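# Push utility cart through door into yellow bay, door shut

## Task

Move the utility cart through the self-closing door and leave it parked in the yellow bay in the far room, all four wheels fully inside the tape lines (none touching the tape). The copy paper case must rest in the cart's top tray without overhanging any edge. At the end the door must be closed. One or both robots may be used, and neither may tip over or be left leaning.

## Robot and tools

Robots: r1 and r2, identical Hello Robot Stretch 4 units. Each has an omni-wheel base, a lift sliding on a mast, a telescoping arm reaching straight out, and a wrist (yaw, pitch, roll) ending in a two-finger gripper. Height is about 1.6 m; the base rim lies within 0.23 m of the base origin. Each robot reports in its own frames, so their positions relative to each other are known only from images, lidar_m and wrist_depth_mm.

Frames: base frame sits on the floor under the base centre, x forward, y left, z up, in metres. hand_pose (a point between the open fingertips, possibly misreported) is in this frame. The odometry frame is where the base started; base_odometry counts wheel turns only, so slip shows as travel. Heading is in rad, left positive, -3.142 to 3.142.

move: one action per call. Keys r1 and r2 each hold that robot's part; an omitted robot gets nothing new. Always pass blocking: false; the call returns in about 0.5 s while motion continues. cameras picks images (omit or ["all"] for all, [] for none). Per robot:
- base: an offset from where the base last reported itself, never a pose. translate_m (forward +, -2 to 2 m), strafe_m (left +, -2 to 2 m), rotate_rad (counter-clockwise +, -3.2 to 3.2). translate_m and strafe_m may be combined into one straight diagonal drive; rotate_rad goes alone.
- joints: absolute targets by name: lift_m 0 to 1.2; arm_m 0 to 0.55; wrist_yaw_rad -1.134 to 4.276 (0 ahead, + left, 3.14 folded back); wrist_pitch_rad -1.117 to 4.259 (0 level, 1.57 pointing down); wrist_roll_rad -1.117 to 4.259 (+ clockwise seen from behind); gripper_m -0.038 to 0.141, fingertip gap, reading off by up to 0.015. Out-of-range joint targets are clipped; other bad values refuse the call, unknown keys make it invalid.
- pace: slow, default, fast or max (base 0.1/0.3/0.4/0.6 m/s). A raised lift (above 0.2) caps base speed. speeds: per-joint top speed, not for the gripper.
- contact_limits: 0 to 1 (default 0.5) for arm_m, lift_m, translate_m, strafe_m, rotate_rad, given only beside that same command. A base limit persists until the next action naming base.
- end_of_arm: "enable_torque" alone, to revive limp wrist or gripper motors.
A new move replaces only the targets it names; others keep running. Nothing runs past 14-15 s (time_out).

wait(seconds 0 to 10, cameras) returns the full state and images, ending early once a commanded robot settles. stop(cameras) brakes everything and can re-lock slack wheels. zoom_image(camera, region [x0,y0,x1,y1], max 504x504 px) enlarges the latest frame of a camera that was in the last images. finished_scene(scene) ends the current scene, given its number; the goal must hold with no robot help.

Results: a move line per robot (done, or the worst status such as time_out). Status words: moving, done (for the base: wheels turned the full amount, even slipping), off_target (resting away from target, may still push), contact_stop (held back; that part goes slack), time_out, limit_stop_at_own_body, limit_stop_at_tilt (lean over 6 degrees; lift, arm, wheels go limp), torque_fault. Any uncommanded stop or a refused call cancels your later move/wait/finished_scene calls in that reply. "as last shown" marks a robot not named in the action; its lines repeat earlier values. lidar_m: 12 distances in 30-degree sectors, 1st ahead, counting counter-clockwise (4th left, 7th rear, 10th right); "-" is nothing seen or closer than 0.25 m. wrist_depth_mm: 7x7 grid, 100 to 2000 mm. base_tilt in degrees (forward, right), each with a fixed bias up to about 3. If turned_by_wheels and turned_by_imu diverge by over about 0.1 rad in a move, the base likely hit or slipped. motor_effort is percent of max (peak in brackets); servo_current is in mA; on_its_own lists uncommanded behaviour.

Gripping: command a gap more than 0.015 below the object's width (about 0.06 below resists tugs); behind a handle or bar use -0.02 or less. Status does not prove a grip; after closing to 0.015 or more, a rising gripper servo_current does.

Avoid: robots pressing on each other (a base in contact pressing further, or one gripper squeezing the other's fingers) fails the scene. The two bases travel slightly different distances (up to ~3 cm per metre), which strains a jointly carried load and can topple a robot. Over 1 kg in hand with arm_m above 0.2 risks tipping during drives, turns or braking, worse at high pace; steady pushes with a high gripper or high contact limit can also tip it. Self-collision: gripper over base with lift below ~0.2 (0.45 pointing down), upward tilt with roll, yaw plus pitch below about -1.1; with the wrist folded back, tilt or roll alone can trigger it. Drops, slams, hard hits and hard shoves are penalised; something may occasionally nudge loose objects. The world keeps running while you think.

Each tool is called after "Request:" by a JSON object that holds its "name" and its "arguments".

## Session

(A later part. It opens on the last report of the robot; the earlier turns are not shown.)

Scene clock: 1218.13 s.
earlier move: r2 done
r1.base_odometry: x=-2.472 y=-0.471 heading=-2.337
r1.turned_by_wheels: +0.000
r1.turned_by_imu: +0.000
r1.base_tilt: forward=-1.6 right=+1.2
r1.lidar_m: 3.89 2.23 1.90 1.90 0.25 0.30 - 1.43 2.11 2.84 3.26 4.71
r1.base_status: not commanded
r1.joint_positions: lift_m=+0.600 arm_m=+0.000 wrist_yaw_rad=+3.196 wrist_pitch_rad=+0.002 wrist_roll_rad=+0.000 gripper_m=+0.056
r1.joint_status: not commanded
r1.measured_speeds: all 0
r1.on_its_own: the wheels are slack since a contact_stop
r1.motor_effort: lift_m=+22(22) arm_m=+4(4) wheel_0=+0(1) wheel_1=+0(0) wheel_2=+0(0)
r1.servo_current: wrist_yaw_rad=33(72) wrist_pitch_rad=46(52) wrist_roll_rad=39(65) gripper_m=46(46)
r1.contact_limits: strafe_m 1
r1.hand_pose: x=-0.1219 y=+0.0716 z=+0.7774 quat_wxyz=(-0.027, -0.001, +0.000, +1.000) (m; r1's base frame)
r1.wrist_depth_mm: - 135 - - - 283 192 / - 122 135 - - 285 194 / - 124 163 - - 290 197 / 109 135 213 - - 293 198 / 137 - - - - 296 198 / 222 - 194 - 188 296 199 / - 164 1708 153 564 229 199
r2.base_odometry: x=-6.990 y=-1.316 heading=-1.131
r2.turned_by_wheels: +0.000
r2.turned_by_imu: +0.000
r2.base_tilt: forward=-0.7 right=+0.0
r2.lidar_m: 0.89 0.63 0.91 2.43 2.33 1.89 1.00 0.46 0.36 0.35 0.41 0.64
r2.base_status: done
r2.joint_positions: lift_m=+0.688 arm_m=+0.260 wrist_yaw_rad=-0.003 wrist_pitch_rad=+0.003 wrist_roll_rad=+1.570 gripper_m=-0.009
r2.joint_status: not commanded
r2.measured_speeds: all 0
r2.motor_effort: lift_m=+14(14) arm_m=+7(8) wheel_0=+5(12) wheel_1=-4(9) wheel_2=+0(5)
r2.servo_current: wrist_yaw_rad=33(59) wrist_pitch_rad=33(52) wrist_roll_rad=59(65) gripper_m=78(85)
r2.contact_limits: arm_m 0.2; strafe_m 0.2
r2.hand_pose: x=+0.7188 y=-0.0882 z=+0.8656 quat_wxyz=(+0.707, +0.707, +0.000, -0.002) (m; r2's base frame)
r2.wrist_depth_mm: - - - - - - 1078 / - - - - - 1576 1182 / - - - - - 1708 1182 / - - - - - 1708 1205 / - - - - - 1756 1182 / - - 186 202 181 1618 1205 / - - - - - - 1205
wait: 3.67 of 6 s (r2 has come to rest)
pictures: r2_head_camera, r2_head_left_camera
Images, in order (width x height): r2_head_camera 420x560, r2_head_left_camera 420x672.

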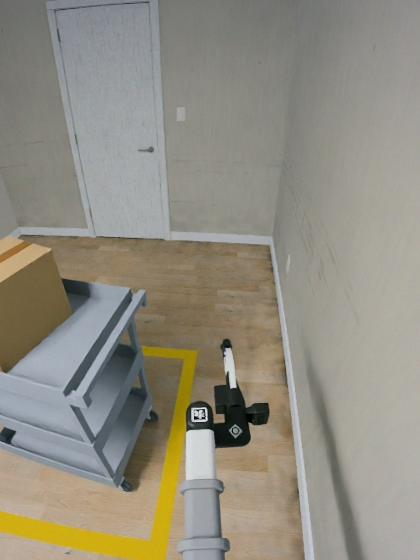

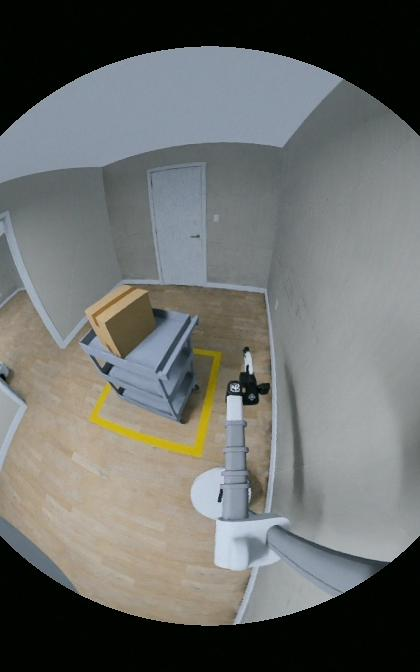

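Request:
{"name": "move", "arguments": {"blocking": false, "r2": {"base":{"translate_m":-0.5,"strafe_m":0.1},"joints":{"arm_m":0.0},"contact_limits":{"translate_m":0.2},"pace":"slow"}, "cameras": []}}

Request:
{"name": "wait", "arguments": {"seconds": 8, "cameras": []}}

Request:
{"name": "move", "arguments": {"blocking": false, "r2": {"base":{"rotate_rad":0.7},"contact_limits":{"rotate_rad":0.2},"pace":"slow"}, "cameras": []}}

Request:
{"name": "wait", "arguments": {"seconds": 5, "cameras": ["r2_head_left_camera","r2_head_camera"]}}

Scene clock: 1227.93 s.
move: r2 moving
r1: as last shown
r1.base_tilt: forward=-1.6 right=+1.3
r1.lidar_m: 3.90 2.23 1.90 1.89 0.25 0.29 - 1.44 2.16 2.84 3.28 4.73
r1.on_its_own: the wheels are slack since a contact_stop
r1.servo_current: wrist_yaw_rad=59(65) wrist_pitch_rad=39(46) wrist_roll_rad=52(59) gripper_m=39(46)
r1.contact_limits: strafe_m 1
r1.wrist_depth_mm: - 134 - - - 282 193 / - 122 134 - - 285 194 / - 124 163 - - 290 197 / 109 135 213 - 554 294 198 / 137 - - - - 294 200 / 221 - 195 - 187 294 198 / - 164 1708 153 559 229 199
r2.base_odometry: x=-6.993 y=-1.304 heading=-1.132
r2.turned_by_wheels: +0.000
r2.turned_by_imu: +0.000
r2.base_tilt: forward=-0.7 right=+0.1
r2.lidar_m: 0.89 0.61 0.91 2.44 2.34 1.85 0.99 0.48 0.36 0.36 0.41 0.60
r2.base_status: translate_m moving; strafe_m moving
r2.joint_positions: lift_m=+0.688 arm_m=+0.248 wrist_yaw_rad=-0.003 wrist_pitch_rad=+0.003 wrist_roll_rad=+1.570 gripper_m=-0.009
r2.joint_status: arm_m moving
r2.measured_speeds: translate_m=-0.049 strafe_m=+0.010 rotate_rad=-0.002 lift_m=+0.000 arm_m=-0.049 wrist_yaw_rad=+0.000 wrist_pitch_rad=+0.000 wrist_roll_rad=+0.000
r2.motor_effort: lift_m=+14(14) arm_m=-7(10) wheel_0=-7(8) wheel_1=-6(6) wheel_2=+8(10)
r2.servo_current: wrist_yaw_rad=52(52) wrist_pitch_rad=39(46) wrist_roll_rad=46(59) gripper_m=78(78)
r2.contact_limits: translate_m 0.2
r2.hand_pose: x=+0.7066 y=-0.0882 z=+0.8656 quat_wxyz=(+0.707, +0.707, +0.000, -0.002) (m; r2's base frame)
r2.wrist_depth_mm: - - - - - - 1118 / - - - - - 1708 1182 / - - - - - 1708 1205 / - - - - - 1708 1205 / - - - - - 1756 1182 / - - 186 202 181 1618 1205 / - - - - - - 1229
pictures: none
No camera images: "cameras" was empty.

Scene clock: 1233.80 s.
earlier move: r2 done
r1.base_odometry: x=-2.472 y=-0.471 heading=-2.337
r1.turned_by_wheels: +0.000
r1.turned_by_imu: +0.000
r1.base_tilt: forward=-1.6 right=+1.2
r1.lidar_m: 3.92 2.24 1.90 1.89 0.25 0.30 - 1.46 2.12 2.83 3.26 4.69
r1.base_status: not commanded
r1.joint_positions: lift_m=+0.600 arm_m=+0.000 wrist_yaw_rad=+3.196 wrist_pitch_rad=+0.002 wrist_roll_rad=+0.000 gripper_m=+0.056
r1.joint_status: not commanded
r1.measured_speeds: all 0
r1.on_its_own: the wheels are slack since a contact_stop
r1.motor_effort: lift_m=+22(22) arm_m=+4(4) wheel_0=+0(1) wheel_1=+0(0) wheel_2=+0(0)
r1.servo_current: wrist_yaw_rad=39(78) wrist_pitch_rad=33(52) wrist_roll_rad=52(72) gripper_m=33(52)
r1.contact_limits: strafe_m 1
r1.hand_pose: x=-0.1219 y=+0.0716 z=+0.7774 quat_wxyz=(-0.027, -0.001, +0.000, +1.000) (m; r1's base frame)
r1.wrist_depth_mm: - 135 - - - 282 193 / - 122 134 - - 286 195 / - 124 163 - - 291 197 / 109 135 213 - - 294 198 / 137 - - - - 293 199 / 222 - 193 - 187 296 199 / - 164 1708 153 559 230 199
r2.base_odometry: x=-7.112 y=-0.821 heading=-1.131
r2.turned_by_wheels: +0.000
r2.turned_by_imu: +0.001
r2.base_tilt: forward=-0.6 right=+0.0
r2.lidar_m: 1.07 1.07 2.43 2.40 1.70 1.39 1.08 0.52 0.38 0.39 0.45 0.70
r2.base_status: done
r2.joint_positions: lift_m=+0.688 arm_m=+0.000 wrist_yaw_rad=-0.003 wrist_pitch_rad=+0.003 wrist_roll_rad=+1.570 gripper_m=-0.009
r2.joint_status: all done
r2.measured_speeds: all 0
r2.motor_effort: lift_m=+14(14) arm_m=-7(15) wheel_0=-4(12) wheel_1=-5(9) wheel_2=+6(10)
r2.servo_current: wrist_yaw_rad=59(65) wrist_pitch_rad=39(52) wrist_roll_rad=46(65) gripper_m=78(85)
r2.contact_limits: translate_m 0.2
r2.hand_pose: x=+0.4593 y=-0.0882 z=+0.8656 quat_wxyz=(+0.707, +0.707, +0.000, -0.002) (m; r2's base frame)
r2.wrist_depth_mm: - - - - - - 1098 / - - - - - 1618 1160 / - - - - - 1756 1205 / - - - - - 1756 1182 / - - - - - 1708 1205 / - - 186 202 180 1308 1118 / - - - - - - -
wait: 5.87 of 8 s (r2 has come to rest)
pictures: none
No camera images: "cameras" was empty.

Scene clock: 1234.30 s.
move: r2 moving
r1: as last shown
r1.base_tilt: forward=-1.6 right=+1.3
r1.lidar_m: 3.89 2.23 1.91 1.90 0.25 0.30 - 1.44 2.16 2.82 3.30 4.72
r1.on_its_own: the wheels are slack since a contact_stop
r1.servo_current: wrist_yaw_rad=46(59) wrist_pitch_rad=46(46) wrist_roll_rad=33(59) gripper_m=39(46)
r1.contact_limits: strafe_m 1
r1.wrist_depth_mm: - 135 - - - 283 193 / - 122 134 - - 285 195 / - 123 163 - - 289 196 / 109 135 212 - - 294 198 / 137 - - - - 294 200 / 222 - 193 - 187 296 199 / - 164 1708 153 564 229 199
r2.base_odometry: x=-7.112 y=-0.821 heading=-1.006
r2.turned_by_wheels: +0.126
r2.turned_by_imu: +0.122
r2.base_tilt: forward=-0.6 right=+0.1
r2.lidar_m: 1.06 1.20 2.39 2.42 1.59 1.36 0.82 0.47 0.39 0.40 0.47 0.84
r2.base_status: rotate_rad moving
r2.joint_positions: lift_m=+0.688 arm_m=+0.000 wrist_yaw_rad=-0.003 wrist_pitch_rad=+0.003 wrist_roll_rad=+1.570 gripper_m=-0.009
r2.joint_status: not commanded
r2.measured_speeds: translate_m=+0.000 strafe_m=-0.001 rotate_rad=+0.492 lift_m=+0.000 arm_m=+0.000 wrist_yaw_rad=+0.000 wrist_pitch_rad=+0.000 wrist_roll_rad=+0.000
r2.motor_effort: lift_m=+14(14) arm_m=-7(8) wheel_0=-5(11) wheel_1=-8(8) wheel_2=-9(10)
r2.servo_current: wrist_yaw_rad=46(59) wrist_pitch_rad=39(46) wrist_roll_rad=46(59) gripper_m=72(85)
r2.contact_limits: rotate_rad 0.2
r2.hand_pose: x=+0.4593 y=-0.0882 z=+0.8656 quat_wxyz=(+0.707, +0.707, +0.000, -0.002) (m; r2's base frame)
r2.wrist_depth_mm: - - - - - 1576 1182 / - - - - - 1708 1205 / - - - - - 1708 1160 / - - - - - 1756 1182 / - - - - - 1863 1078 / - - 186 194 179 931 - / - - - - - - -
pictures: none
No camera images: "cameras" was empty.

Scene clock: 1235.77 s.
earlier move: r2 done
r1.base_odometry: x=-2.472 y=-0.471 heading=-2.337
r1.turned_by_wheels: +0.000
r1.turned_by_imu: +0.000
r1.base_tilt: forward=-1.5 right=+1.3
r1.lidar_m: 3.91 2.20 1.89 1.89 0.25 0.30 - 1.43 2.13 2.84 3.28 4.72
r1.base_status: not commanded
r1.joint_positions: lift_m=+0.600 arm_m=+0.000 wrist_yaw_rad=+3.196 wrist_pitch_rad=+0.002 wrist_roll_rad=+0.000 gripper_m=+0.056
r1.joint_status: not commanded
r1.measured_speeds: all 0
r1.on_its_own: the wheels are slack since a contact_stop
r1.motor_effort: lift_m=+22(22) arm_m=+4(4) wheel_0=+0(1) wheel_1=+0(0) wheel_2=+0(0)
r1.servo_current: wrist_yaw_rad=46(72) wrist_pitch_rad=39(52) wrist_roll_rad=65(65) gripper_m=52(52)
r1.contact_limits: strafe_m 1
r1.hand_pose: x=-0.1219 y=+0.0716 z=+0.7774 quat_wxyz=(-0.027, -0.001, +0.000, +1.000) (m; r1's base frame)
r1.wrist_depth_mm: - 134 - - - 283 193 / - 122 134 - - 285 194 / - 123 163 - - 290 197 / 109 135 213 - - 294 198 / 137 - - - - 294 198 / 221 - 193 - 187 294 198 / - 164 1708 153 559 229 199
r2.base_odometry: x=-7.112 y=-0.821 heading=-0.433
r2.turned_by_wheels: +0.573
r2.turned_by_imu: +0.558
r2.base_tilt: forward=-0.7 right=+0.0
r2.lidar_m: 1.25 2.40 2.41 1.56 1.36 0.77 0.46 0.39 0.39 0.47 0.89 1.06
r2.base_status: done
r2.joint_positions: lift_m=+0.688 arm_m=+0.000 wrist_yaw_rad=-0.003 wrist_pitch_rad=+0.003 wrist_roll_rad=+1.570 gripper_m=-0.009
r2.joint_status: not commanded
r2.measured_speeds: all 0
r2.motor_effort: lift_m=+14(14) arm_m=-8(8) wheel_0=-3(11) wheel_1=-5(9) wheel_2=-7(10)
r2.servo_current: wrist_yaw_rad=39(59) wrist_pitch_rad=39(46) wrist_roll_rad=46(59) gripper_m=78(85)
r2.contact_limits: rotate_rad 0.2
r2.hand_pose: x=+0.4593 y=-0.0882 z=+0.8656 quat_wxyz=(+0.707, +0.707, +0.000, -0.002) (m; r2's base frame)
r2.wrist_depth_mm: - - - 1060 - - - / - - - 976 - - - / - - - 1098 - 1397 1138 / - - - - - 1808 1182 / - - - - - 1808 1229 / - - 186 202 181 1618 1182 / - - - - - - 1205
wait: 1.47 of 5 s (r2 has come to rest)
pictures: r2_head_camera, r2_head_left_camera
Images, in order (width x height): r2_head_camera 420x560, r2_head_left_camera 420x672.

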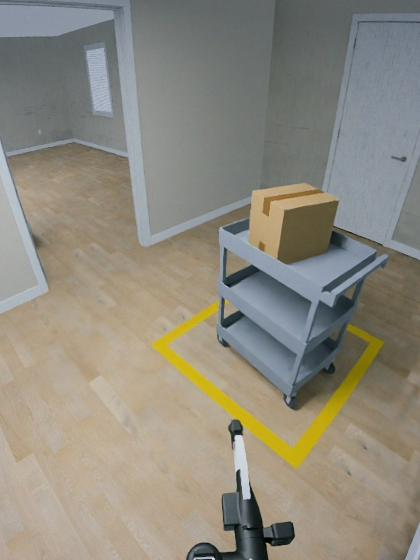

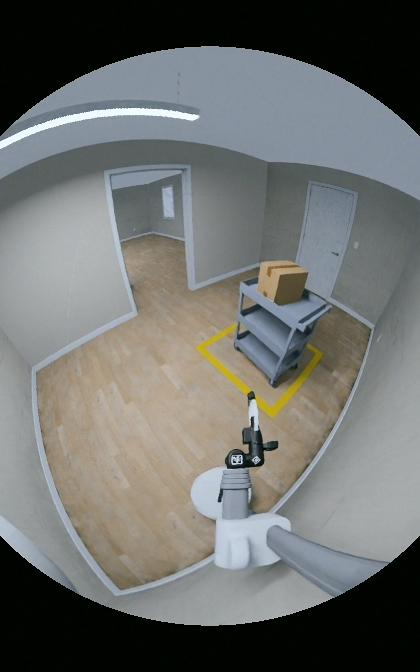

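Request:
{"name": "zoom_image", "arguments": {"camera": "r2_head_camera", "region": [140, 210, 400, 480]}}

Scaled by 1.867 from the camera's 420x560 image, which has a finer 1200x1600 frame.

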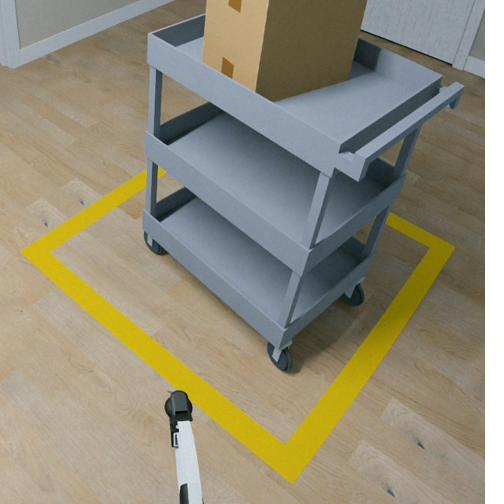

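Request:
{"name": "move", "arguments": {"blocking": false, "r1": {"base":{"rotate_rad":0.5},"contact_limits":{"rotate_rad":0.5},"pace":"slow"}, "cameras": []}}

Request:
{"name": "wait", "arguments": {"seconds": 4, "cameras": ["r1_head_camera","r1_head_left_camera","r1_head_right_camera","r2_head_left_camera"]}}

Scene clock: 1262.13 s.
move: r1 moving
r1.base_odometry: x=-2.472 y=-0.471 heading=-2.211
r1.turned_by_wheels: +0.126
r1.turned_by_imu: +0.126
r1.base_tilt: forward=-1.6 right=+1.3
r1.lidar_m: 3.22 2.10 1.88 1.91 0.25 0.37 2.65 1.41 2.75 2.86 3.56 4.71
r1.base_status: rotate_rad moving
r1.joint_positions: lift_m=+0.600 arm_m=+0.000 wrist_yaw_rad=+3.196 wrist_pitch_rad=+0.002 wrist_roll_rad=+0.000 gripper_m=+0.056
r1.joint_status: not commanded
r1.measured_speeds: translate_m=-0.001 strafe_m=+0.000 rotate_rad=+0.480 lift_m=+0.000 arm_m=+0.000 wrist_yaw_rad=+0.000 wrist_pitch_rad=+0.000 wrist_roll_rad=+0.000
r1.motor_effort: lift_m=+22(22) arm_m=+4(4) wheel_0=-9(12) wheel_1=-2(4) wheel_2=-5(5)
r1.servo_current: wrist_yaw_rad=52(65) wrist_pitch_rad=39(52) wrist_roll_rad=65(65) gripper_m=39(46)
r1.contact_limits: rotate_rad 0.5
r1.hand_pose: x=-0.1219 y=+0.0716 z=+0.7774 quat_wxyz=(-0.027, -0.001, +0.000, +1.000) (m; r1's base frame)
r1.wrist_depth_mm: - 134 - - - 336 224 / - 122 135 - - 379 229 / - 123 160 - - 347 230 / 109 135 213 - - 394 233 / 137 1430 - - - 399 234 / 222 - 194 - 188 351 235 / 219 151 1756 153 1808 281 232
r2: as last shown
r2.turned_by_wheels: +0.000
r2.turned_by_imu: +0.000
r2.base_tilt: forward=-0.7 right=+0.1
r2.lidar_m: 1.22 2.41 2.40 1.57 1.36 0.75 0.44 0.38 0.40 0.48 0.90 1.06
r2.motor_effort: lift_m=+14(14) arm_m=-7(8) wheel_0=-3(4) wheel_1=-5(6) wheel_2=-7(7)
r2.servo_current: wrist_yaw_rad=52(52) wrist_pitch_rad=39(46) wrist_roll_rad=52(59) gripper_m=72(78)
r2.contact_limits: rotate_rad 0.2
r2.wrist_depth_mm: - - - 1042 - - - / - - - 991 - - - / - - - 1098 - 1366 1138 / - - - - - 1756 1205 / - - - - - 1756 1205 / - - 186 202 181 1661 1182 / - - - - - - 1205
pictures: none
No camera images: "cameras" was empty.

Scene clock: 1263.23 s.
earlier move: r1 contact_stop
r1.base_odometry: x=-2.481 y=-0.468 heading=-1.934
r1.turned_by_wheels: +0.277
r1.turned_by_imu: +0.275
r1.base_tilt: forward=-1.6 right=+1.3
r1.lidar_m: 2.47 1.94 0.25 0.25 0.26 0.69 1.43 1.75 2.82 3.07 4.64 4.69
r1.base_status: rotate_rad contact_stop (by the wheels' count: +0.403 of +0.500)
r1.joint_positions: lift_m=+0.600 arm_m=+0.000 wrist_yaw_rad=+3.196 wrist_pitch_rad=+0.002 wrist_roll_rad=+0.000 gripper_m=+0.056
r1.joint_status: not commanded
r1.measured_speeds: all 0
r1.on_its_own: the wheels are slack since a contact_stop
r1.motor_effort: lift_m=+22(22) arm_m=+4(4) wheel_0=+0(31) wheel_1=+0(9) wheel_2=+0(6)
r1.servo_current: wrist_yaw_rad=59(65) wrist_pitch_rad=33(52) wrist_roll_rad=46(65) gripper_m=39(52)
r1.contact_limits: rotate_rad 0.5
r1.hand_pose: x=-0.1219 y=+0.0716 z=+0.7774 quat_wxyz=(-0.027, -0.001, +0.000, +1.000) (m; r1's base frame)
r1.wrist_depth_mm: - 135 - - - - 539 / - 122 135 - - - - / - 124 159 - - - - / 109 136 196 - - - - / 215 - - - - - - / - - 190 - 187 - - / 1708 1756 1661 153 1808 1661 1661
r2.base_odometry: x=-7.112 y=-0.821 heading=-0.433
r2.turned_by_wheels: +0.000
r2.turned_by_imu: +0.000
r2.base_tilt: forward=-0.7 right=+0.1
r2.lidar_m: 1.27 2.42 2.40 1.55 1.35 0.77 0.47 0.39 0.40 0.50 0.91 1.06
r2.base_status: not commanded
r2.joint_positions: lift_m=+0.688 arm_m=+0.000 wrist_yaw_rad=-0.003 wrist_pitch_rad=+0.003 wrist_roll_rad=+1.570 gripper_m=-0.009
r2.joint_status: not commanded
r2.measured_speeds: all 0
r2.motor_effort: lift_m=+14(14) arm_m=-7(8) wheel_0=-3(4) wheel_1=-5(6) wheel_2=-6(7)
r2.servo_current: wrist_yaw_rad=52(59) wrist_pitch_rad=39(46) wrist_roll_rad=46(59) gripper_m=72(85)
r2.contact_limits: rotate_rad 0.2
r2.hand_pose: x=+0.4593 y=-0.0882 z=+0.8656 quat_wxyz=(+0.707, +0.707, +0.000, -0.002) (m; r2's base frame)
r2.wrist_depth_mm: - - - 1060 - - - / - - - 976 - - - / - - - 1098 - 1397 1138 / - - - - - 1756 1205 / - - - - - 1708 1229 / - - 186 202 181 1661 1205 / - - - - - - 1205
wait: 1.10 of 4 s (r1 has come to rest)
pictures: r1_head_camera, r1_head_left_camera, r1_head_right_camera, r2_head_left_camera
Images, in order (width x height): r1_head_camera 420x560, r1_head_left_camera 420x672, r1_head_right_camera 420x672, r2_head_left_camera 420x672.

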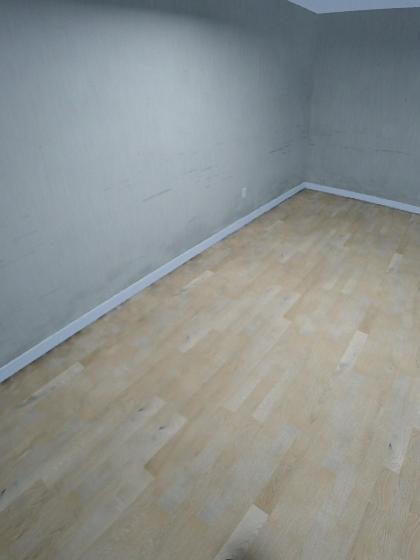

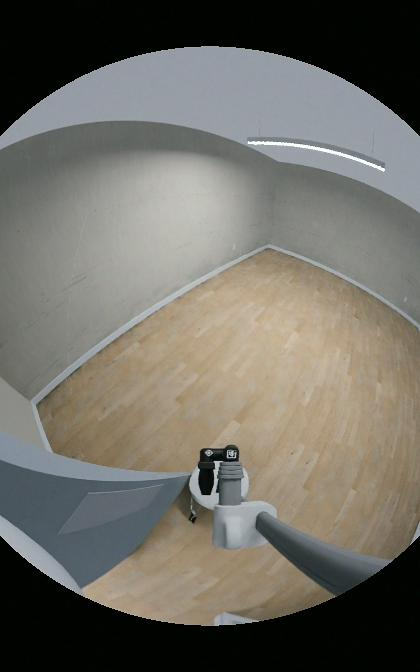

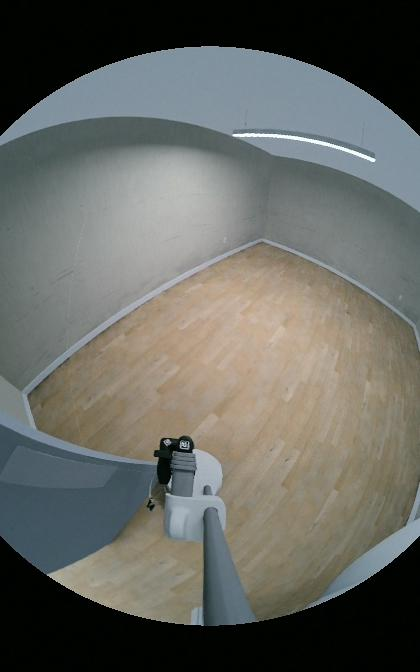

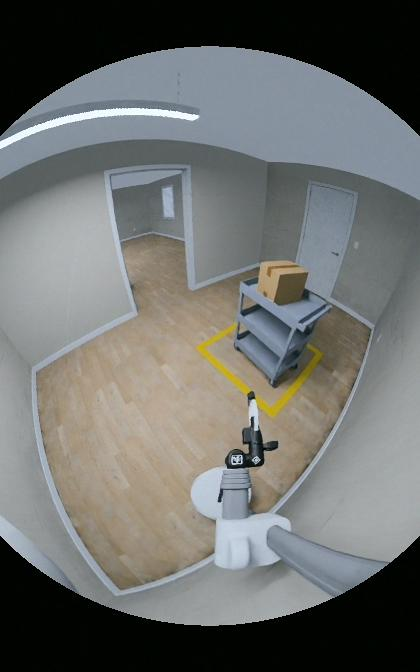

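Request:
{"name": "move", "arguments": {"blocking": false, "r1": {"base":{"translate_m":-0.2,"strafe_m":-0.2},"pace":"slow","contact_limits":{"strafe_m":0.6}}, "cameras": []}}

Request:
{"name": "wait", "arguments": {"seconds": 4, "cameras": ["r1_head_left_camera","r1_head_right_camera","r2_head_left_camera"]}}

Scene clock: 1276.53 s.
move: r1 moving
r1.base_odometry: x=-2.486 y=-0.457 heading=-1.934
r1.turned_by_wheels: +0.000
r1.turned_by_imu: +0.000
r1.base_tilt: forward=-1.6 right=+1.3
r1.lidar_m: 2.47 1.94 1.91 0.25 0.27 0.69 1.41 1.79 2.82 3.07 4.62 4.71
r1.base_status: translate_m moving; strafe_m moving
r1.joint_positions: lift_m=+0.600 arm_m=+0.000 wrist_yaw_rad=+3.196 wrist_pitch_rad=+0.002 wrist_roll_rad=+0.000 gripper_m=+0.056
r1.joint_status: not commanded
r1.measured_speeds: translate_m=-0.036 strafe_m=-0.035 rotate_rad=-0.003 lift_m=+0.000 arm_m=+0.000 wrist_yaw_rad=+0.000 wrist_pitch_rad=+0.000 wrist_roll_rad=+0.000
r1.motor_effort: lift_m=+22(22) arm_m=+4(4) wheel_0=-2(3) wheel_1=-4(6) wheel_2=+3(5)
r1.servo_current: wrist_yaw_rad=46(72) wrist_pitch_rad=39(46) wrist_roll_rad=65(65) gripper_m=46(46)
r1.contact_limits: strafe_m 0.6
r1.hand_pose: x=-0.1219 y=+0.0716 z=+0.7774 quat_wxyz=(-0.027, -0.001, +0.000, +1.000) (m; r1's base frame)
r1.wrist_depth_mm: - 134 - - - - - / - 122 135 - - - - / - 124 158 - - - - / 109 135 196 - - - - / 214 - - - - - - / - - 190 - 188 - - / 1708 1708 1661 153 1808 1708 1661
r2: as last shown
r2.base_tilt: forward=-0.7 right=+0.0
r2.lidar_m: 1.23 2.41 2.40 1.53 1.35 0.78 0.47 0.40 0.37 0.49 0.91 1.07
r2.motor_effort: lift_m=+14(14) arm_m=-8(8) wheel_0=-3(4) wheel_1=-5(6) wheel_2=-7(7)
r2.servo_current: wrist_yaw_rad=52(59) wrist_pitch_rad=39(46) wrist_roll_rad=46(52) gripper_m=78(85)
r2.contact_limits: rotate_rad 0.2
r2.wrist_depth_mm: - - - 1060 - - - / - - - 976 - - - / - - - 1098 - 1366 1160 / - - - - - 1756 1182 / - - - - - 1756 1205 / - - 186 202 181 1618 1205 / - - - - - - 1205
pictures: none
No camera images: "cameras" was empty.

Scene clock: 1280.10 s.
earlier move: r1 done
r1.base_odometry: x=-2.597 y=-0.210 heading=-1.934
r1.turned_by_wheels: +0.000
r1.turned_by_imu: -0.002
r1.base_tilt: forward=-1.6 right=+1.3
r1.lidar_m: 2.82 2.22 2.20 0.25 0.34 2.56 1.20 1.71 2.53 2.77 4.19 4.73
r1.base_status: done
r1.joint_positions: lift_m=+0.600 arm_m=+0.000 wrist_yaw_rad=+3.196 wrist_pitch_rad=+0.002 wrist_roll_rad=+0.000 gripper_m=+0.056
r1.joint_status: not commanded
r1.measured_speeds: all 0
r1.motor_effort: lift_m=+22(22) arm_m=+4(4) wheel_0=-2(4) wheel_1=+0(6) wheel_2=+2(6)
r1.servo_current: wrist_yaw_rad=65(72) wrist_pitch_rad=39(52) wrist_roll_rad=46(72) gripper_m=39(46)
r1.contact_limits: strafe_m 0.6
r1.hand_pose: x=-0.1219 y=+0.0716 z=+0.7774 quat_wxyz=(-0.027, -0.001, +0.000, +1.000) (m; r1's base frame)
r1.wrist_depth_mm: - 134 - 1366 - - - / - 122 135 - - - - / - 124 158 - - - - / 109 136 196 - - - - / 213 - - 1366 - - - / - - 190 1366 187 - - / 1756 1756 189 137 1808 1661 1863
r2.base_odometry: x=-7.112 y=-0.821 heading=-0.433
r2.turned_by_wheels: +0.000
r2.turned_by_imu: +0.001
r2.base_tilt: forward=-0.7 right=+0.0
r2.lidar_m: 1.24 2.39 2.41 1.56 1.34 0.76 0.44 0.38 0.40 0.48 0.92 1.05
r2.base_status: not commanded
r2.joint_positions: lift_m=+0.688 arm_m=+0.000 wrist_yaw_rad=-0.003 wrist_pitch_rad=+0.003 wrist_roll_rad=+1.570 gripper_m=-0.009
r2.joint_status: not commanded
r2.measured_speeds: all 0
r2.motor_effort: lift_m=+14(14) arm_m=-7(8) wheel_0=-3(4) wheel_1=-6(6) wheel_2=-7(7)
r2.servo_current: wrist_yaw_rad=46(65) wrist_pitch_rad=46(46) wrist_roll_rad=46(59) gripper_m=72(85)
r2.contact_limits: rotate_rad 0.2
r2.hand_pose: x=+0.4593 y=-0.0882 z=+0.8656 quat_wxyz=(+0.707, +0.707, +0.000, -0.002) (m; r2's base frame)
r2.wrist_depth_mm: - - - 1060 - - - / - - - 976 - - - / - - - 1078 - 1397 1138 / - - - - - 1756 1205 / - - - - - 1756 1205 / - - 185 202 181 1661 1182 / - - - - - - 1205
wait: 3.57 of 4 s (r1 has come to rest)
pictures: r1_head_left_camera, r1_head_right_camera, r2_head_left_camera
Images, in order (width x height): r1_head_left_camera 420x672, r1_head_right_camera 420x672, r2_head_left_camera 420x672.

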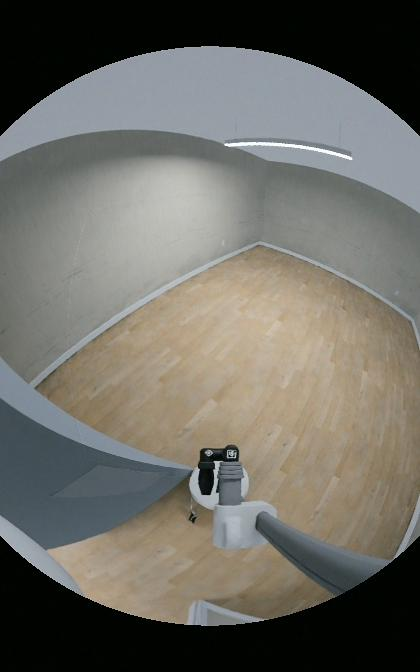

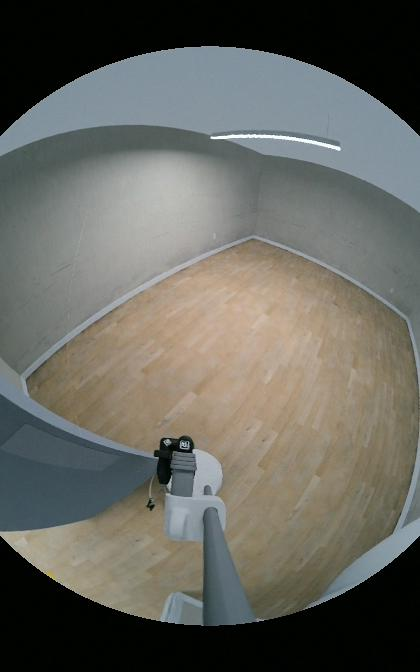

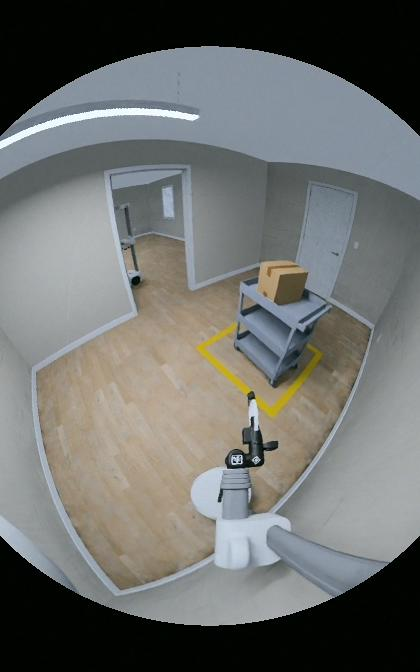

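Request:
{"name": "move", "arguments": {"blocking": false, "r1": {"base":{"translate_m":-0.2,"strafe_m":-0.2},"pace":"slow","contact_limits":{"strafe_m":0.6}}, "cameras": []}}

Request:
{"name": "wait", "arguments": {"seconds": 4, "cameras": ["r1_head_left_camera","r1_head_right_camera","r2_head_left_camera"]}}

Scene clock: 1284.30 s.
move: r1 moving
r1.base_odometry: x=-2.602 y=-0.199 heading=-1.934
r1.turned_by_wheels: +0.000
r1.turned_by_imu: +0.000
r1.base_tilt: forward=-1.6 right=+1.3
r1.lidar_m: 2.81 2.23 2.22 0.25 0.40 2.55 1.20 1.72 2.53 2.75 4.15 4.73
r1.base_status: translate_m moving; strafe_m moving
r1.joint_positions: lift_m=+0.600 arm_m=+0.000 wrist_yaw_rad=+3.196 wrist_pitch_rad=+0.002 wrist_roll_rad=+0.000 gripper_m=+0.056
r1.joint_status: not commanded
r1.measured_speeds: translate_m=-0.035 strafe_m=-0.035 rotate_rad=+0.000 lift_m=+0.000 arm_m=+0.000 wrist_yaw_rad=+0.000 wrist_pitch_rad=+0.000 wrist_roll_rad=+0.000
r1.motor_effort: lift_m=+22(22) arm_m=+4(4) wheel_0=+1(3) wheel_1=-3(5) wheel_2=+3(5)
r1.servo_current: wrist_yaw_rad=52(59) wrist_pitch_rad=39(46) wrist_roll_rad=33(65) gripper_m=33(46)
r1.contact_limits: strafe_m 0.6
r1.hand_pose: x=-0.1219 y=+0.0716 z=+0.7774 quat_wxyz=(-0.027, -0.001, +0.000, +1.000) (m; r1's base frame)
r1.wrist_depth_mm: - 135 - - - - - / - 122 135 - - - - / - 124 160 1397 - - - / 109 136 198 1397 - - - / 213 - - 1397 - - - / - - 190 1366 187 - - / 1708 1708 189 137 1808 1661 1808
r2: as last shown
r2.turned_by_imu: +0.000
r2.base_tilt: forward=-0.7 right=+0.1
r2.lidar_m: 1.24 2.41 2.42 1.55 1.37 0.77 0.47 0.38 0.39 0.48 0.92 1.06
r2.motor_effort: lift_m=+14(14) arm_m=-7(8) wheel_0=-3(4) wheel_1=-5(5) wheel_2=-7(7)
r2.servo_current: wrist_yaw_rad=52(59) wrist_pitch_rad=39(46) wrist_roll_rad=52(59) gripper_m=78(78)
r2.contact_limits: rotate_rad 0.2
r2.wrist_depth_mm: - - - 1060 - - - / - - - 960 - - - / - - - 1098 - 1397 1138 / - - - - - 1756 1229 / - - - - - 1756 1229 / - - 186 202 180 1618 1205 / - - - - - - 1205
pictures: none
No camera images: "cameras" was empty.

Scene clock: 1287.87 s.
earlier move: r1 done
r1.base_odometry: x=-2.713 y=+0.048 heading=-1.933
r1.turned_by_wheels: +0.000
r1.turned_by_imu: -0.001
r1.base_tilt: forward=-1.6 right=+1.3
r1.lidar_m: 3.14 2.49 0.31 0.25 0.55 1.06 1.06 1.65 2.27 2.48 3.68 4.78
r1.base_status: done
r1.joint_positions: lift_m=+0.600 arm_m=+0.000 wrist_yaw_rad=+3.196 wrist_pitch_rad=+0.002 wrist_roll_rad=+0.000 gripper_m=+0.056
r1.joint_status: not commanded
r1.measured_speeds: all 0
r1.motor_effort: lift_m=+22(22) arm_m=+4(4) wheel_0=+0(6) wheel_1=+4(6) wheel_2=+0(5)
r1.servo_current: wrist_yaw_rad=46(72) wrist_pitch_rad=33(52) wrist_roll_rad=46(65) gripper_m=39(52)
r1.contact_limits: strafe_m 0.6
r1.hand_pose: x=-0.1219 y=+0.0716 z=+0.7774 quat_wxyz=(-0.027, -0.001, +0.000, +1.000) (m; r1's base frame)
r1.wrist_depth_mm: - 134 - - - - - / - 122 135 - - - - / - 124 160 - - - - / 109 135 197 - - - - / 214 - - - - - - / - - 190 - 188 - - / 1756 1756 189 137 1576 1708 1708
r2.base_odometry: x=-7.112 y=-0.821 heading=-0.433
r2.turned_by_wheels: +0.000
r2.turned_by_imu: +0.001
r2.base_tilt: forward=-0.7 right=+0.0
r2.lidar_m: 1.25 2.42 2.42 1.53 1.36 0.80 0.46 0.39 0.40 0.48 0.88 1.06
r2.base_status: not commanded
r2.joint_positions: lift_m=+0.688 arm_m=+0.000 wrist_yaw_rad=-0.003 wrist_pitch_rad=+0.003 wrist_roll_rad=+1.570 gripper_m=-0.009
r2.joint_status: not commanded
r2.measured_speeds: all 0
r2.motor_effort: lift_m=+14(14) arm_m=-7(8) wheel_0=-3(4) wheel_1=-5(6) wheel_2=-7(7)
r2.servo_current: wrist_yaw_rad=46(59) wrist_pitch_rad=39(52) wrist_roll_rad=39(59) gripper_m=78(85)
r2.contact_limits: rotate_rad 0.2
r2.hand_pose: x=+0.4593 y=-0.0882 z=+0.8656 quat_wxyz=(+0.707, +0.707, +0.000, -0.002) (m; r2's base frame)
r2.wrist_depth_mm: - - - 1042 - - - / - - - 991 - - - / - - - 1098 - 1397 1160 / - - - - - 1756 1182 / - - - - - 1756 1205 / - - 186 202 181 1661 1229 / - - - - - - 1205
wait: 3.57 of 4 s (r1 has come to rest)
pictures: r1_head_left_camera, r1_head_right_camera, r2_head_left_camera
Images, in order (width x height): r1_head_left_camera 420x672, r1_head_right_camera 420x672, r2_head_left_camera 420x672.

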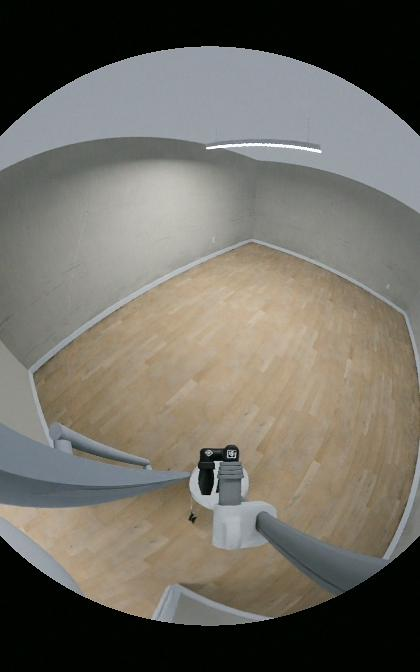

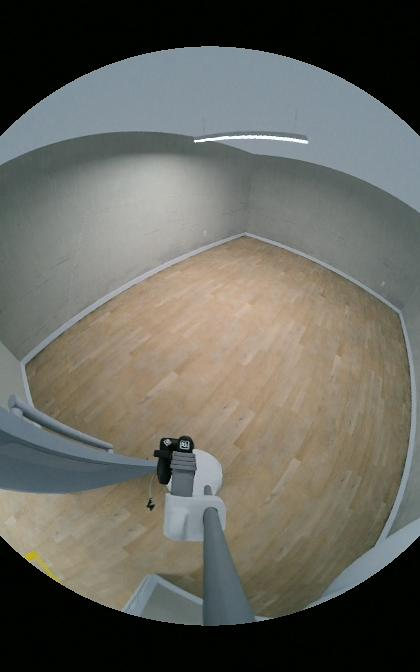

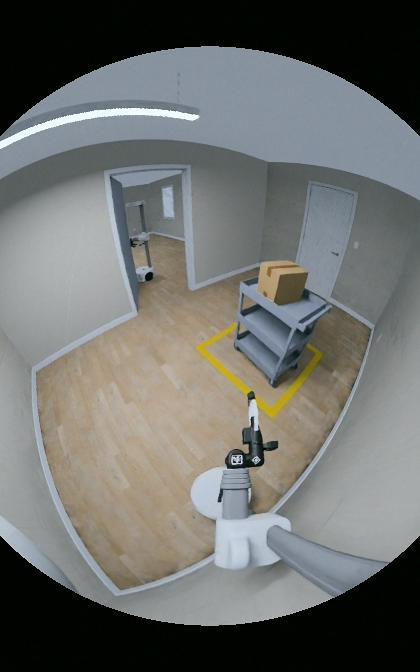

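Request:
{"name": "move", "arguments": {"blocking": false, "r1": {"base":{"translate_m":-0.15,"strafe_m":-0.2},"pace":"slow","contact_limits":{"strafe_m":0.6}}, "cameras": []}}

Request:
{"name": "wait", "arguments": {"seconds": 4, "cameras": ["r1_head_left_camera","r2_head_left_camera"]}}

Request:
{"name": "move", "arguments": {"blocking": false, "r1": {"base":{"translate_m":-0.1,"strafe_m":-0.2},"pace":"slow","contact_limits":{"strafe_m":0.6}}, "cameras": []}}

Request:
{"name": "wait", "arguments": {"seconds": 4, "cameras": ["r1_head_left_camera","r2_head_left_camera"]}}

Scene clock: 1293.47 s.
move: r1 moving
r1.base_odometry: x=-2.720 y=+0.058 heading=-1.933
r1.turned_by_wheels: +0.000
r1.turned_by_imu: +0.000
r1.base_tilt: forward=-1.6 right=+1.3
r1.lidar_m: 3.17 2.50 0.29 0.25 0.56 1.06 1.04 1.66 2.25 2.45 3.69 4.79
r1.base_status: translate_m moving; strafe_m moving
r1.joint_positions: lift_m=+0.600 arm_m=+0.000 wrist_yaw_rad=+3.196 wrist_pitch_rad=+0.002 wrist_roll_rad=+0.000 gripper_m=+0.056
r1.joint_status: not commanded
r1.measured_speeds: translate_m=-0.028 strafe_m=-0.036 rotate_rad=-0.007 lift_m=+0.000 arm_m=+0.000 wrist_yaw_rad=+0.000 wrist_pitch_rad=+0.000 wrist_roll_rad=+0.000
r1.motor_effort: lift_m=+22(22) arm_m=+4(4) wheel_0=+1(3) wheel_1=+1(4) wheel_2=+3(3)
r1.servo_current: wrist_yaw_rad=52(52) wrist_pitch_rad=52(52) wrist_roll_rad=46(65) gripper_m=39(46)
r1.contact_limits: strafe_m 0.6
r1.hand_pose: x=-0.1219 y=+0.0716 z=+0.7774 quat_wxyz=(-0.027, -0.001, +0.000, +1.000) (m; r1's base frame)
r1.wrist_depth_mm: - 135 - - - - - / - 122 134 - - - - / - 124 160 - - - - / 109 136 196 - - - - / 214 - - - - - - / - - 190 - 187 - - / 1708 1756 189 137 1160 1708 1756
r2: as last shown
r2.turned_by_imu: +0.000
r2.base_tilt: forward=-0.7 right=+0.1
r2.lidar_m: 1.25 2.38 2.41 1.54 1.34 0.78 0.45 0.37 0.39 0.49 0.92 1.04
r2.motor_effort: lift_m=+14(14) arm_m=-8(8) wheel_0=-3(3) wheel_1=-5(6) wheel_2=-7(7)
r2.servo_current: wrist_yaw_rad=52(59) wrist_pitch_rad=39(46) wrist_roll_rad=46(52) gripper_m=72(85)
r2.contact_limits: rotate_rad 0.2
r2.wrist_depth_mm: - - - 1042 - - - / - - - 991 - - - / - - - 1098 - 1366 1138 / - - - - - 1708 1205 / - - - - - 1756 1205 / - - 186 202 181 1618 1205 / - - - - - - 1205
pictures: none
No camera images: "cameras" was empty.

Scene clock: 1296.73 s.
earlier move: r1 done
r1.base_odometry: x=-2.847 y=+0.259 heading=-1.933
r1.turned_by_wheels: +0.000
r1.turned_by_imu: -0.002
r1.base_tilt: forward=-1.6 right=+1.3
r1.lidar_m: 3.49 2.75 2.68 1.20 0.84 0.72 1.07 1.64 2.02 2.17 3.27 4.77
r1.base_status: done
r1.joint_positions: lift_m=+0.600 arm_m=+0.000 wrist_yaw_rad=+3.196 wrist_pitch_rad=+0.002 wrist_roll_rad=+0.000 gripper_m=+0.056
r1.joint_status: not commanded
r1.measured_speeds: all 0
r1.motor_effort: lift_m=+22(22) arm_m=+4(4) wheel_0=+4(7) wheel_1=-3(6) wheel_2=+2(6)
r1.servo_current: wrist_yaw_rad=59(72) wrist_pitch_rad=33(52) wrist_roll_rad=46(65) gripper_m=46(52)
r1.contact_limits: strafe_m 0.6
r1.hand_pose: x=-0.1219 y=+0.0716 z=+0.7774 quat_wxyz=(-0.027, -0.001, +0.000, +1.000) (m; r1's base frame)
r1.wrist_depth_mm: - 135 - - - - - / - 119 134 - - - - / - 124 162 - - 699 - / 110 135 196 - - - - / 137 - - - - - - / 222 - 190 - 187 - - / 222 1708 189 137 - - -
r2.base_odometry: x=-7.112 y=-0.821 heading=-0.433
r2.turned_by_wheels: +0.000
r2.turned_by_imu: +0.000
r2.base_tilt: forward=-0.6 right=+0.0
r2.lidar_m: 1.25 2.41 2.40 1.57 1.36 0.78 0.46 0.40 0.36 0.48 0.90 1.06
r2.base_status: not commanded
r2.joint_positions: lift_m=+0.688 arm_m=+0.000 wrist_yaw_rad=-0.003 wrist_pitch_rad=+0.003 wrist_roll_rad=+1.570 gripper_m=-0.009
r2.joint_status: not commanded
r2.measured_speeds: all 0
r2.motor_effort: lift_m=+14(14) arm_m=-7(8) wheel_0=-3(4) wheel_1=-5(6) wheel_2=-7(7)
r2.servo_current: wrist_yaw_rad=39(65) wrist_pitch_rad=46(46) wrist_roll_rad=46(59) gripper_m=78(85)
r2.contact_limits: rotate_rad 0.2
r2.hand_pose: x=+0.4593 y=-0.0882 z=+0.8656 quat_wxyz=(+0.707, +0.707, +0.000, -0.002) (m; r2's base frame)
r2.wrist_depth_mm: - - - 1042 - - - / - - - 991 - - - / - - - 1078 - 1397 1138 / - - - - - 1756 1205 / - - - - - 1708 1205 / - - 186 203 180 1576 1205 / - - - - - - 1205
wait: 3.27 of 4 s (r1 has come to rest)
pictures: r1_head_left_camera, r2_head_left_camera
Images, in order (width x height): r1_head_left_camera 420x672, r2_head_left_camera 420x672.

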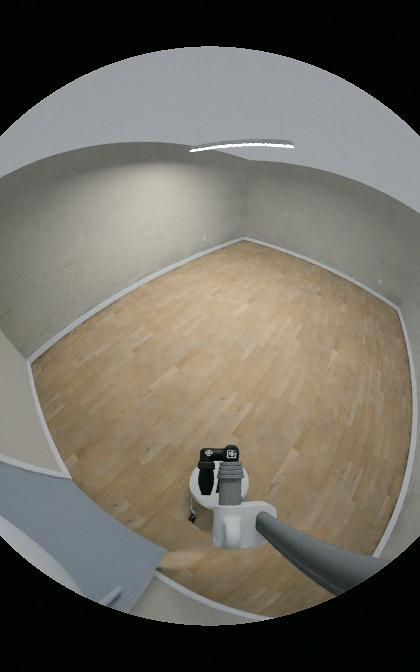

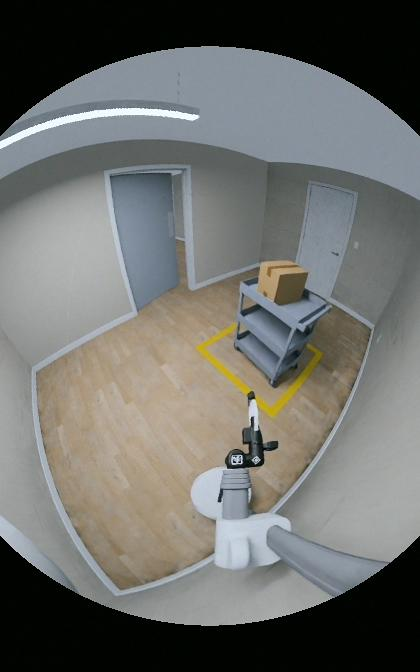

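Scene clock: 1297.23 s.
move: r1 moving
r1.base_odometry: x=-2.855 y=+0.268 heading=-1.933
r1.turned_by_wheels: +0.000
r1.turned_by_imu: +0.000
r1.base_tilt: forward=-1.6 right=+1.2
r1.lidar_m: 3.48 2.74 2.71 1.24 0.87 0.74 1.08 1.65 2.01 2.18 3.27 4.78
r1.base_status: translate_m moving; strafe_m moving
r1.joint_positions: lift_m=+0.600 arm_m=+0.000 wrist_yaw_rad=+3.196 wrist_pitch_rad=+0.002 wrist_roll_rad=+0.000 gripper_m=+0.056
r1.joint_status: not commanded
r1.measured_speeds: translate_m=-0.022 strafe_m=-0.043 rotate_rad=+0.000 lift_m=+0.000 arm_m=+0.000 wrist_yaw_rad=+0.000 wrist_pitch_rad=+0.000 wrist_roll_rad=+0.000
r1.motor_effort: lift_m=+22(22) arm_m=+4(4) wheel_0=+5(7) wheel_1=-6(7) wheel_2=+4(5)
r1.servo_current: wrist_yaw_rad=52(59) wrist_pitch_rad=46(52) wrist_roll_rad=52(65) gripper_m=46(46)
r1.contact_limits: strafe_m 0.6
r1.hand_pose: x=-0.1219 y=+0.0716 z=+0.7774 quat_wxyz=(-0.027, -0.001, +0.000, +1.000) (m; r1's base frame)
r1.wrist_depth_mm: - 134 - - - - - / - 119 135 - - - - / - 125 162 - - - - / 110 135 196 - - - - / 137 - - - - - - / 223 - 191 - 187 - - / 221 1708 189 137 - - -
r2: as last shown
r2.base_tilt: forward=-0.7 right=+0.1
r2.lidar_m: 1.23 2.39 2.40 1.54 1.36 0.75 0.45 0.40 0.39 0.49 0.90 1.05
r2.motor_effort: lift_m=+14(14) arm_m=-7(7) wheel_0=-4(4) wheel_1=-5(6) wheel_2=-7(7)
r2.servo_current: wrist_yaw_rad=65(65) wrist_pitch_rad=39(46) wrist_roll_rad=46(59) gripper_m=72(78)
r2.contact_limits: rotate_rad 0.2
r2.wrist_depth_mm: - - - 1060 - - - / - - - 991 - - - / - - - 1078 - 1397 1138 / - - - - - 1756 1205 / - - - - - 1756 1182 / - - 186 202 180 1618 1205 / - - - - - - 1182
pictures: none
No camera images: "cameras" was empty.

Scene clock: 1300.23 s.
earlier move: r1 done
r1.base_odometry: x=-2.998 y=+0.423 heading=-1.933
r1.turned_by_wheels: +0.000
r1.turned_by_imu: -0.002
r1.base_tilt: forward=-1.6 right=+1.3
r1.lidar_m: 3.74 2.95 2.81 1.33 0.97 0.99 1.11 1.75 1.79 1.99 2.97 4.75
r1.base_status: done
r1.joint_positions: lift_m=+0.600 arm_m=+0.000 wrist_yaw_rad=+3.196 wrist_pitch_rad=+0.002 wrist_roll_rad=+0.000 gripper_m=+0.056
r1.joint_status: not commanded
r1.measured_speeds: all 0
r1.motor_effort: lift_m=+22(22) arm_m=+4(4) wheel_0=+2(8) wheel_1=-2(9) wheel_2=+1(5)
r1.servo_current: wrist_yaw_rad=52(59) wrist_pitch_rad=46(52) wrist_roll_rad=46(65) gripper_m=39(46)
r1.contact_limits: strafe_m 0.6
r1.hand_pose: x=-0.1219 y=+0.0716 z=+0.7774 quat_wxyz=(-0.027, -0.001, +0.000, +1.000) (m; r1's base frame)
r1.wrist_depth_mm: - 135 - - - - - / - 119 135 - - - - / - 124 162 - - - - / 110 135 198 - - - - / 137 - - - - - - / 224 - 190 - 187 - - / 219 163 189 137 - - -
r2.base_odometry: x=-7.112 y=-0.821 heading=-0.433
r2.turned_by_wheels: +0.000
r2.turned_by_imu: +0.000
r2.base_tilt: forward=-0.7 right=+0.1
r2.lidar_m: 1.26 2.41 2.40 1.55 1.36 0.80 0.46 0.38 0.37 0.48 0.94 1.04
r2.base_status: not commanded
r2.joint_positions: lift_m=+0.688 arm_m=+0.000 wrist_yaw_rad=-0.003 wrist_pitch_rad=+0.003 wrist_roll_rad=+1.570 gripper_m=-0.009
r2.joint_status: not commanded
r2.measured_speeds: all 0
r2.motor_effort: lift_m=+14(14) arm_m=-7(8) wheel_0=-3(4) wheel_1=-5(6) wheel_2=-7(7)
r2.servo_current: wrist_yaw_rad=59(65) wrist_pitch_rad=39(46) wrist_roll_rad=46(59) gripper_m=78(85)
r2.contact_limits: rotate_rad 0.2
r2.hand_pose: x=+0.4593 y=-0.0882 z=+0.8656 quat_wxyz=(+0.707, +0.707, +0.000, -0.002) (m; r2's base frame)
r2.wrist_depth_mm: - - - 1042 - - - / - - - 991 - - - / - - - 1078 - 1397 1138 / - - - - - 1708 1182 / - - - - - 1756 1205 / - - 186 202 181 1618 1205 / - - - - - - 1205
wait: 3.00 of 4 s (r1 has come to rest)
pictures: r1_head_left_camera, r2_head_left_camera
Images, in order (width x height): r1_head_left_camera 420x672, r2_head_left_camera 420x672.

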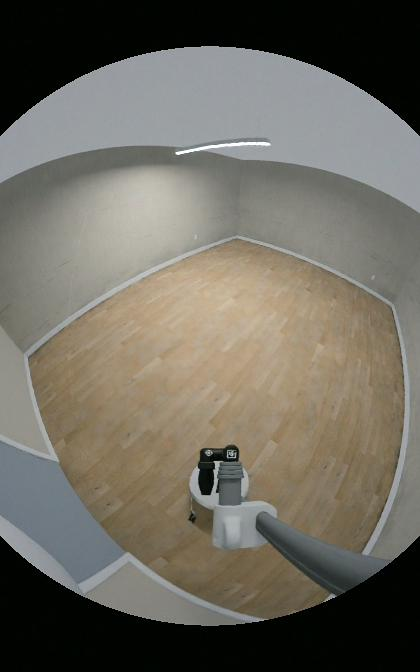

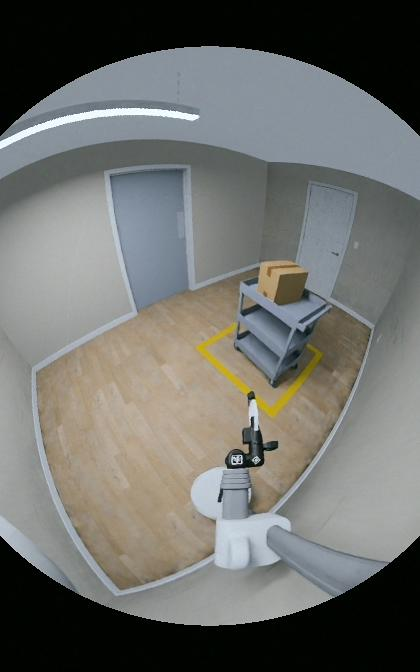

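Door shut. Brief check.

Request:
{"name": "wait", "arguments": {"seconds": 3, "cameras": ["r2_head_left_camera"]}}

Request:
{"name": "zoom_image", "arguments": {"camera": "r2_head_left_camera", "region": [90, 150, 350, 430]}}

Scene clock: 1305.80 s.
r1.base_odometry: x=-2.998 y=+0.423 heading=-1.933
r1.turned_by_wheels: +0.000
r1.turned_by_imu: +0.000
r1.base_tilt: forward=-1.6 right=+1.3
r1.lidar_m: 3.74 2.98 2.81 1.33 0.98 0.94 1.12 1.70 1.79 1.96 2.98 4.76
r1.base_status: done
r1.joint_positions: lift_m=+0.600 arm_m=+0.000 wrist_yaw_rad=+3.196 wrist_pitch_rad=+0.002 wrist_roll_rad=+0.000 gripper_m=+0.056
r1.joint_status: not commanded
r1.measured_speeds: all 0
r1.motor_effort: lift_m=+22(22) arm_m=+4(4) wheel_0=+3(8) wheel_1=-3(9) wheel_2=+1(5)
r1.servo_current: wrist_yaw_rad=52(59) wrist_pitch_rad=39(52) wrist_roll_rad=46(65) gripper_m=39(46)
r1.contact_limits: strafe_m 0.6
r1.hand_pose: x=-0.1219 y=+0.0716 z=+0.7774 quat_wxyz=(-0.027, -0.001, +0.000, +1.000) (m; r1's base frame)
r1.wrist_depth_mm: - 134 - - - - - / - 119 135 - - - - / - 124 162 - - - - / 110 135 198 - - - - / 137 - - - - - - / 222 - 190 - 187 - - / 220 164 189 136 - - -
r2.base_odometry: x=-7.112 y=-0.821 heading=-0.433
r2.turned_by_wheels: +0.000
r2.turned_by_imu: +0.001
r2.base_tilt: forward=-0.7 right=+0.1
r2.lidar_m: 1.26 2.40 2.40 1.56 1.33 0.80 0.44 0.36 0.41 0.49 0.90 1.07
r2.base_status: not commanded
r2.joint_positions: lift_m=+0.688 arm_m=+0.000 wrist_yaw_rad=-0.003 wrist_pitch_rad=+0.003 wrist_roll_rad=+1.570 gripper_m=-0.009
r2.joint_status: not commanded
r2.measured_speeds: all 0
r2.motor_effort: lift_m=+14(14) arm_m=-7(8) wheel_0=-3(4) wheel_1=-5(6) wheel_2=-7(7)
r2.servo_current: wrist_yaw_rad=52(65) wrist_pitch_rad=39(46) wrist_roll_rad=39(59) gripper_m=72(85)
r2.contact_limits: rotate_rad 0.2
r2.hand_pose: x=+0.4593 y=-0.0882 z=+0.8656 quat_wxyz=(+0.707, +0.707, +0.000, -0.002) (m; r2's base frame)
r2.wrist_depth_mm: - - - 1060 - - - / - - - 976 - - - / - - - 1078 - 1397 1138 / - - - - - 1756 1182 / - - - - - 1756 1182 / - - 186 202 181 1618 1205 / - - - - - - 1229
wait: 3.00 s; at rest from the start
pictures: r2_head_left_camera
Images, in order (width x height): r2_head_left_camera 420x672.

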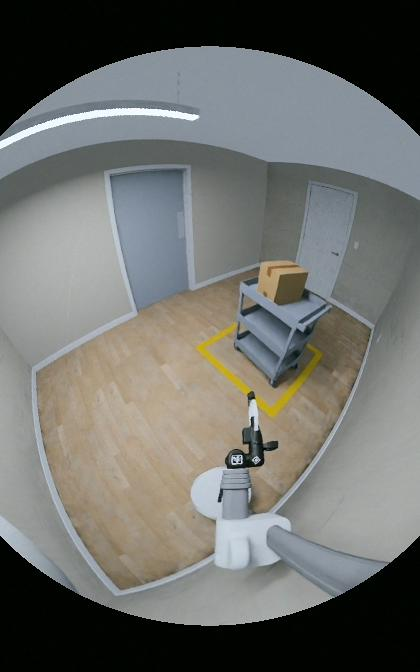

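Scaled by 1.800 from the camera's 420x672 image, which has a finer 600x960 frame.

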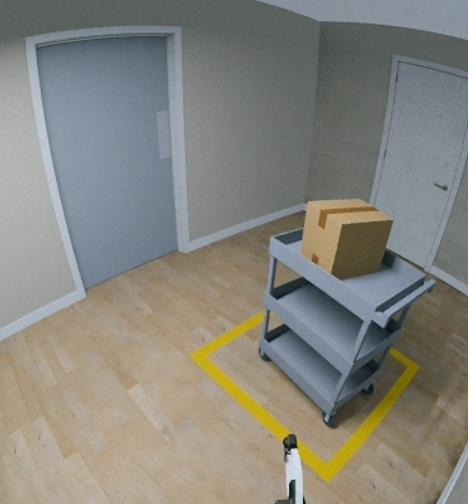

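Request:
{"name": "finished_scene", "arguments": {"scene": 2}}

The scene is finished: the task was done.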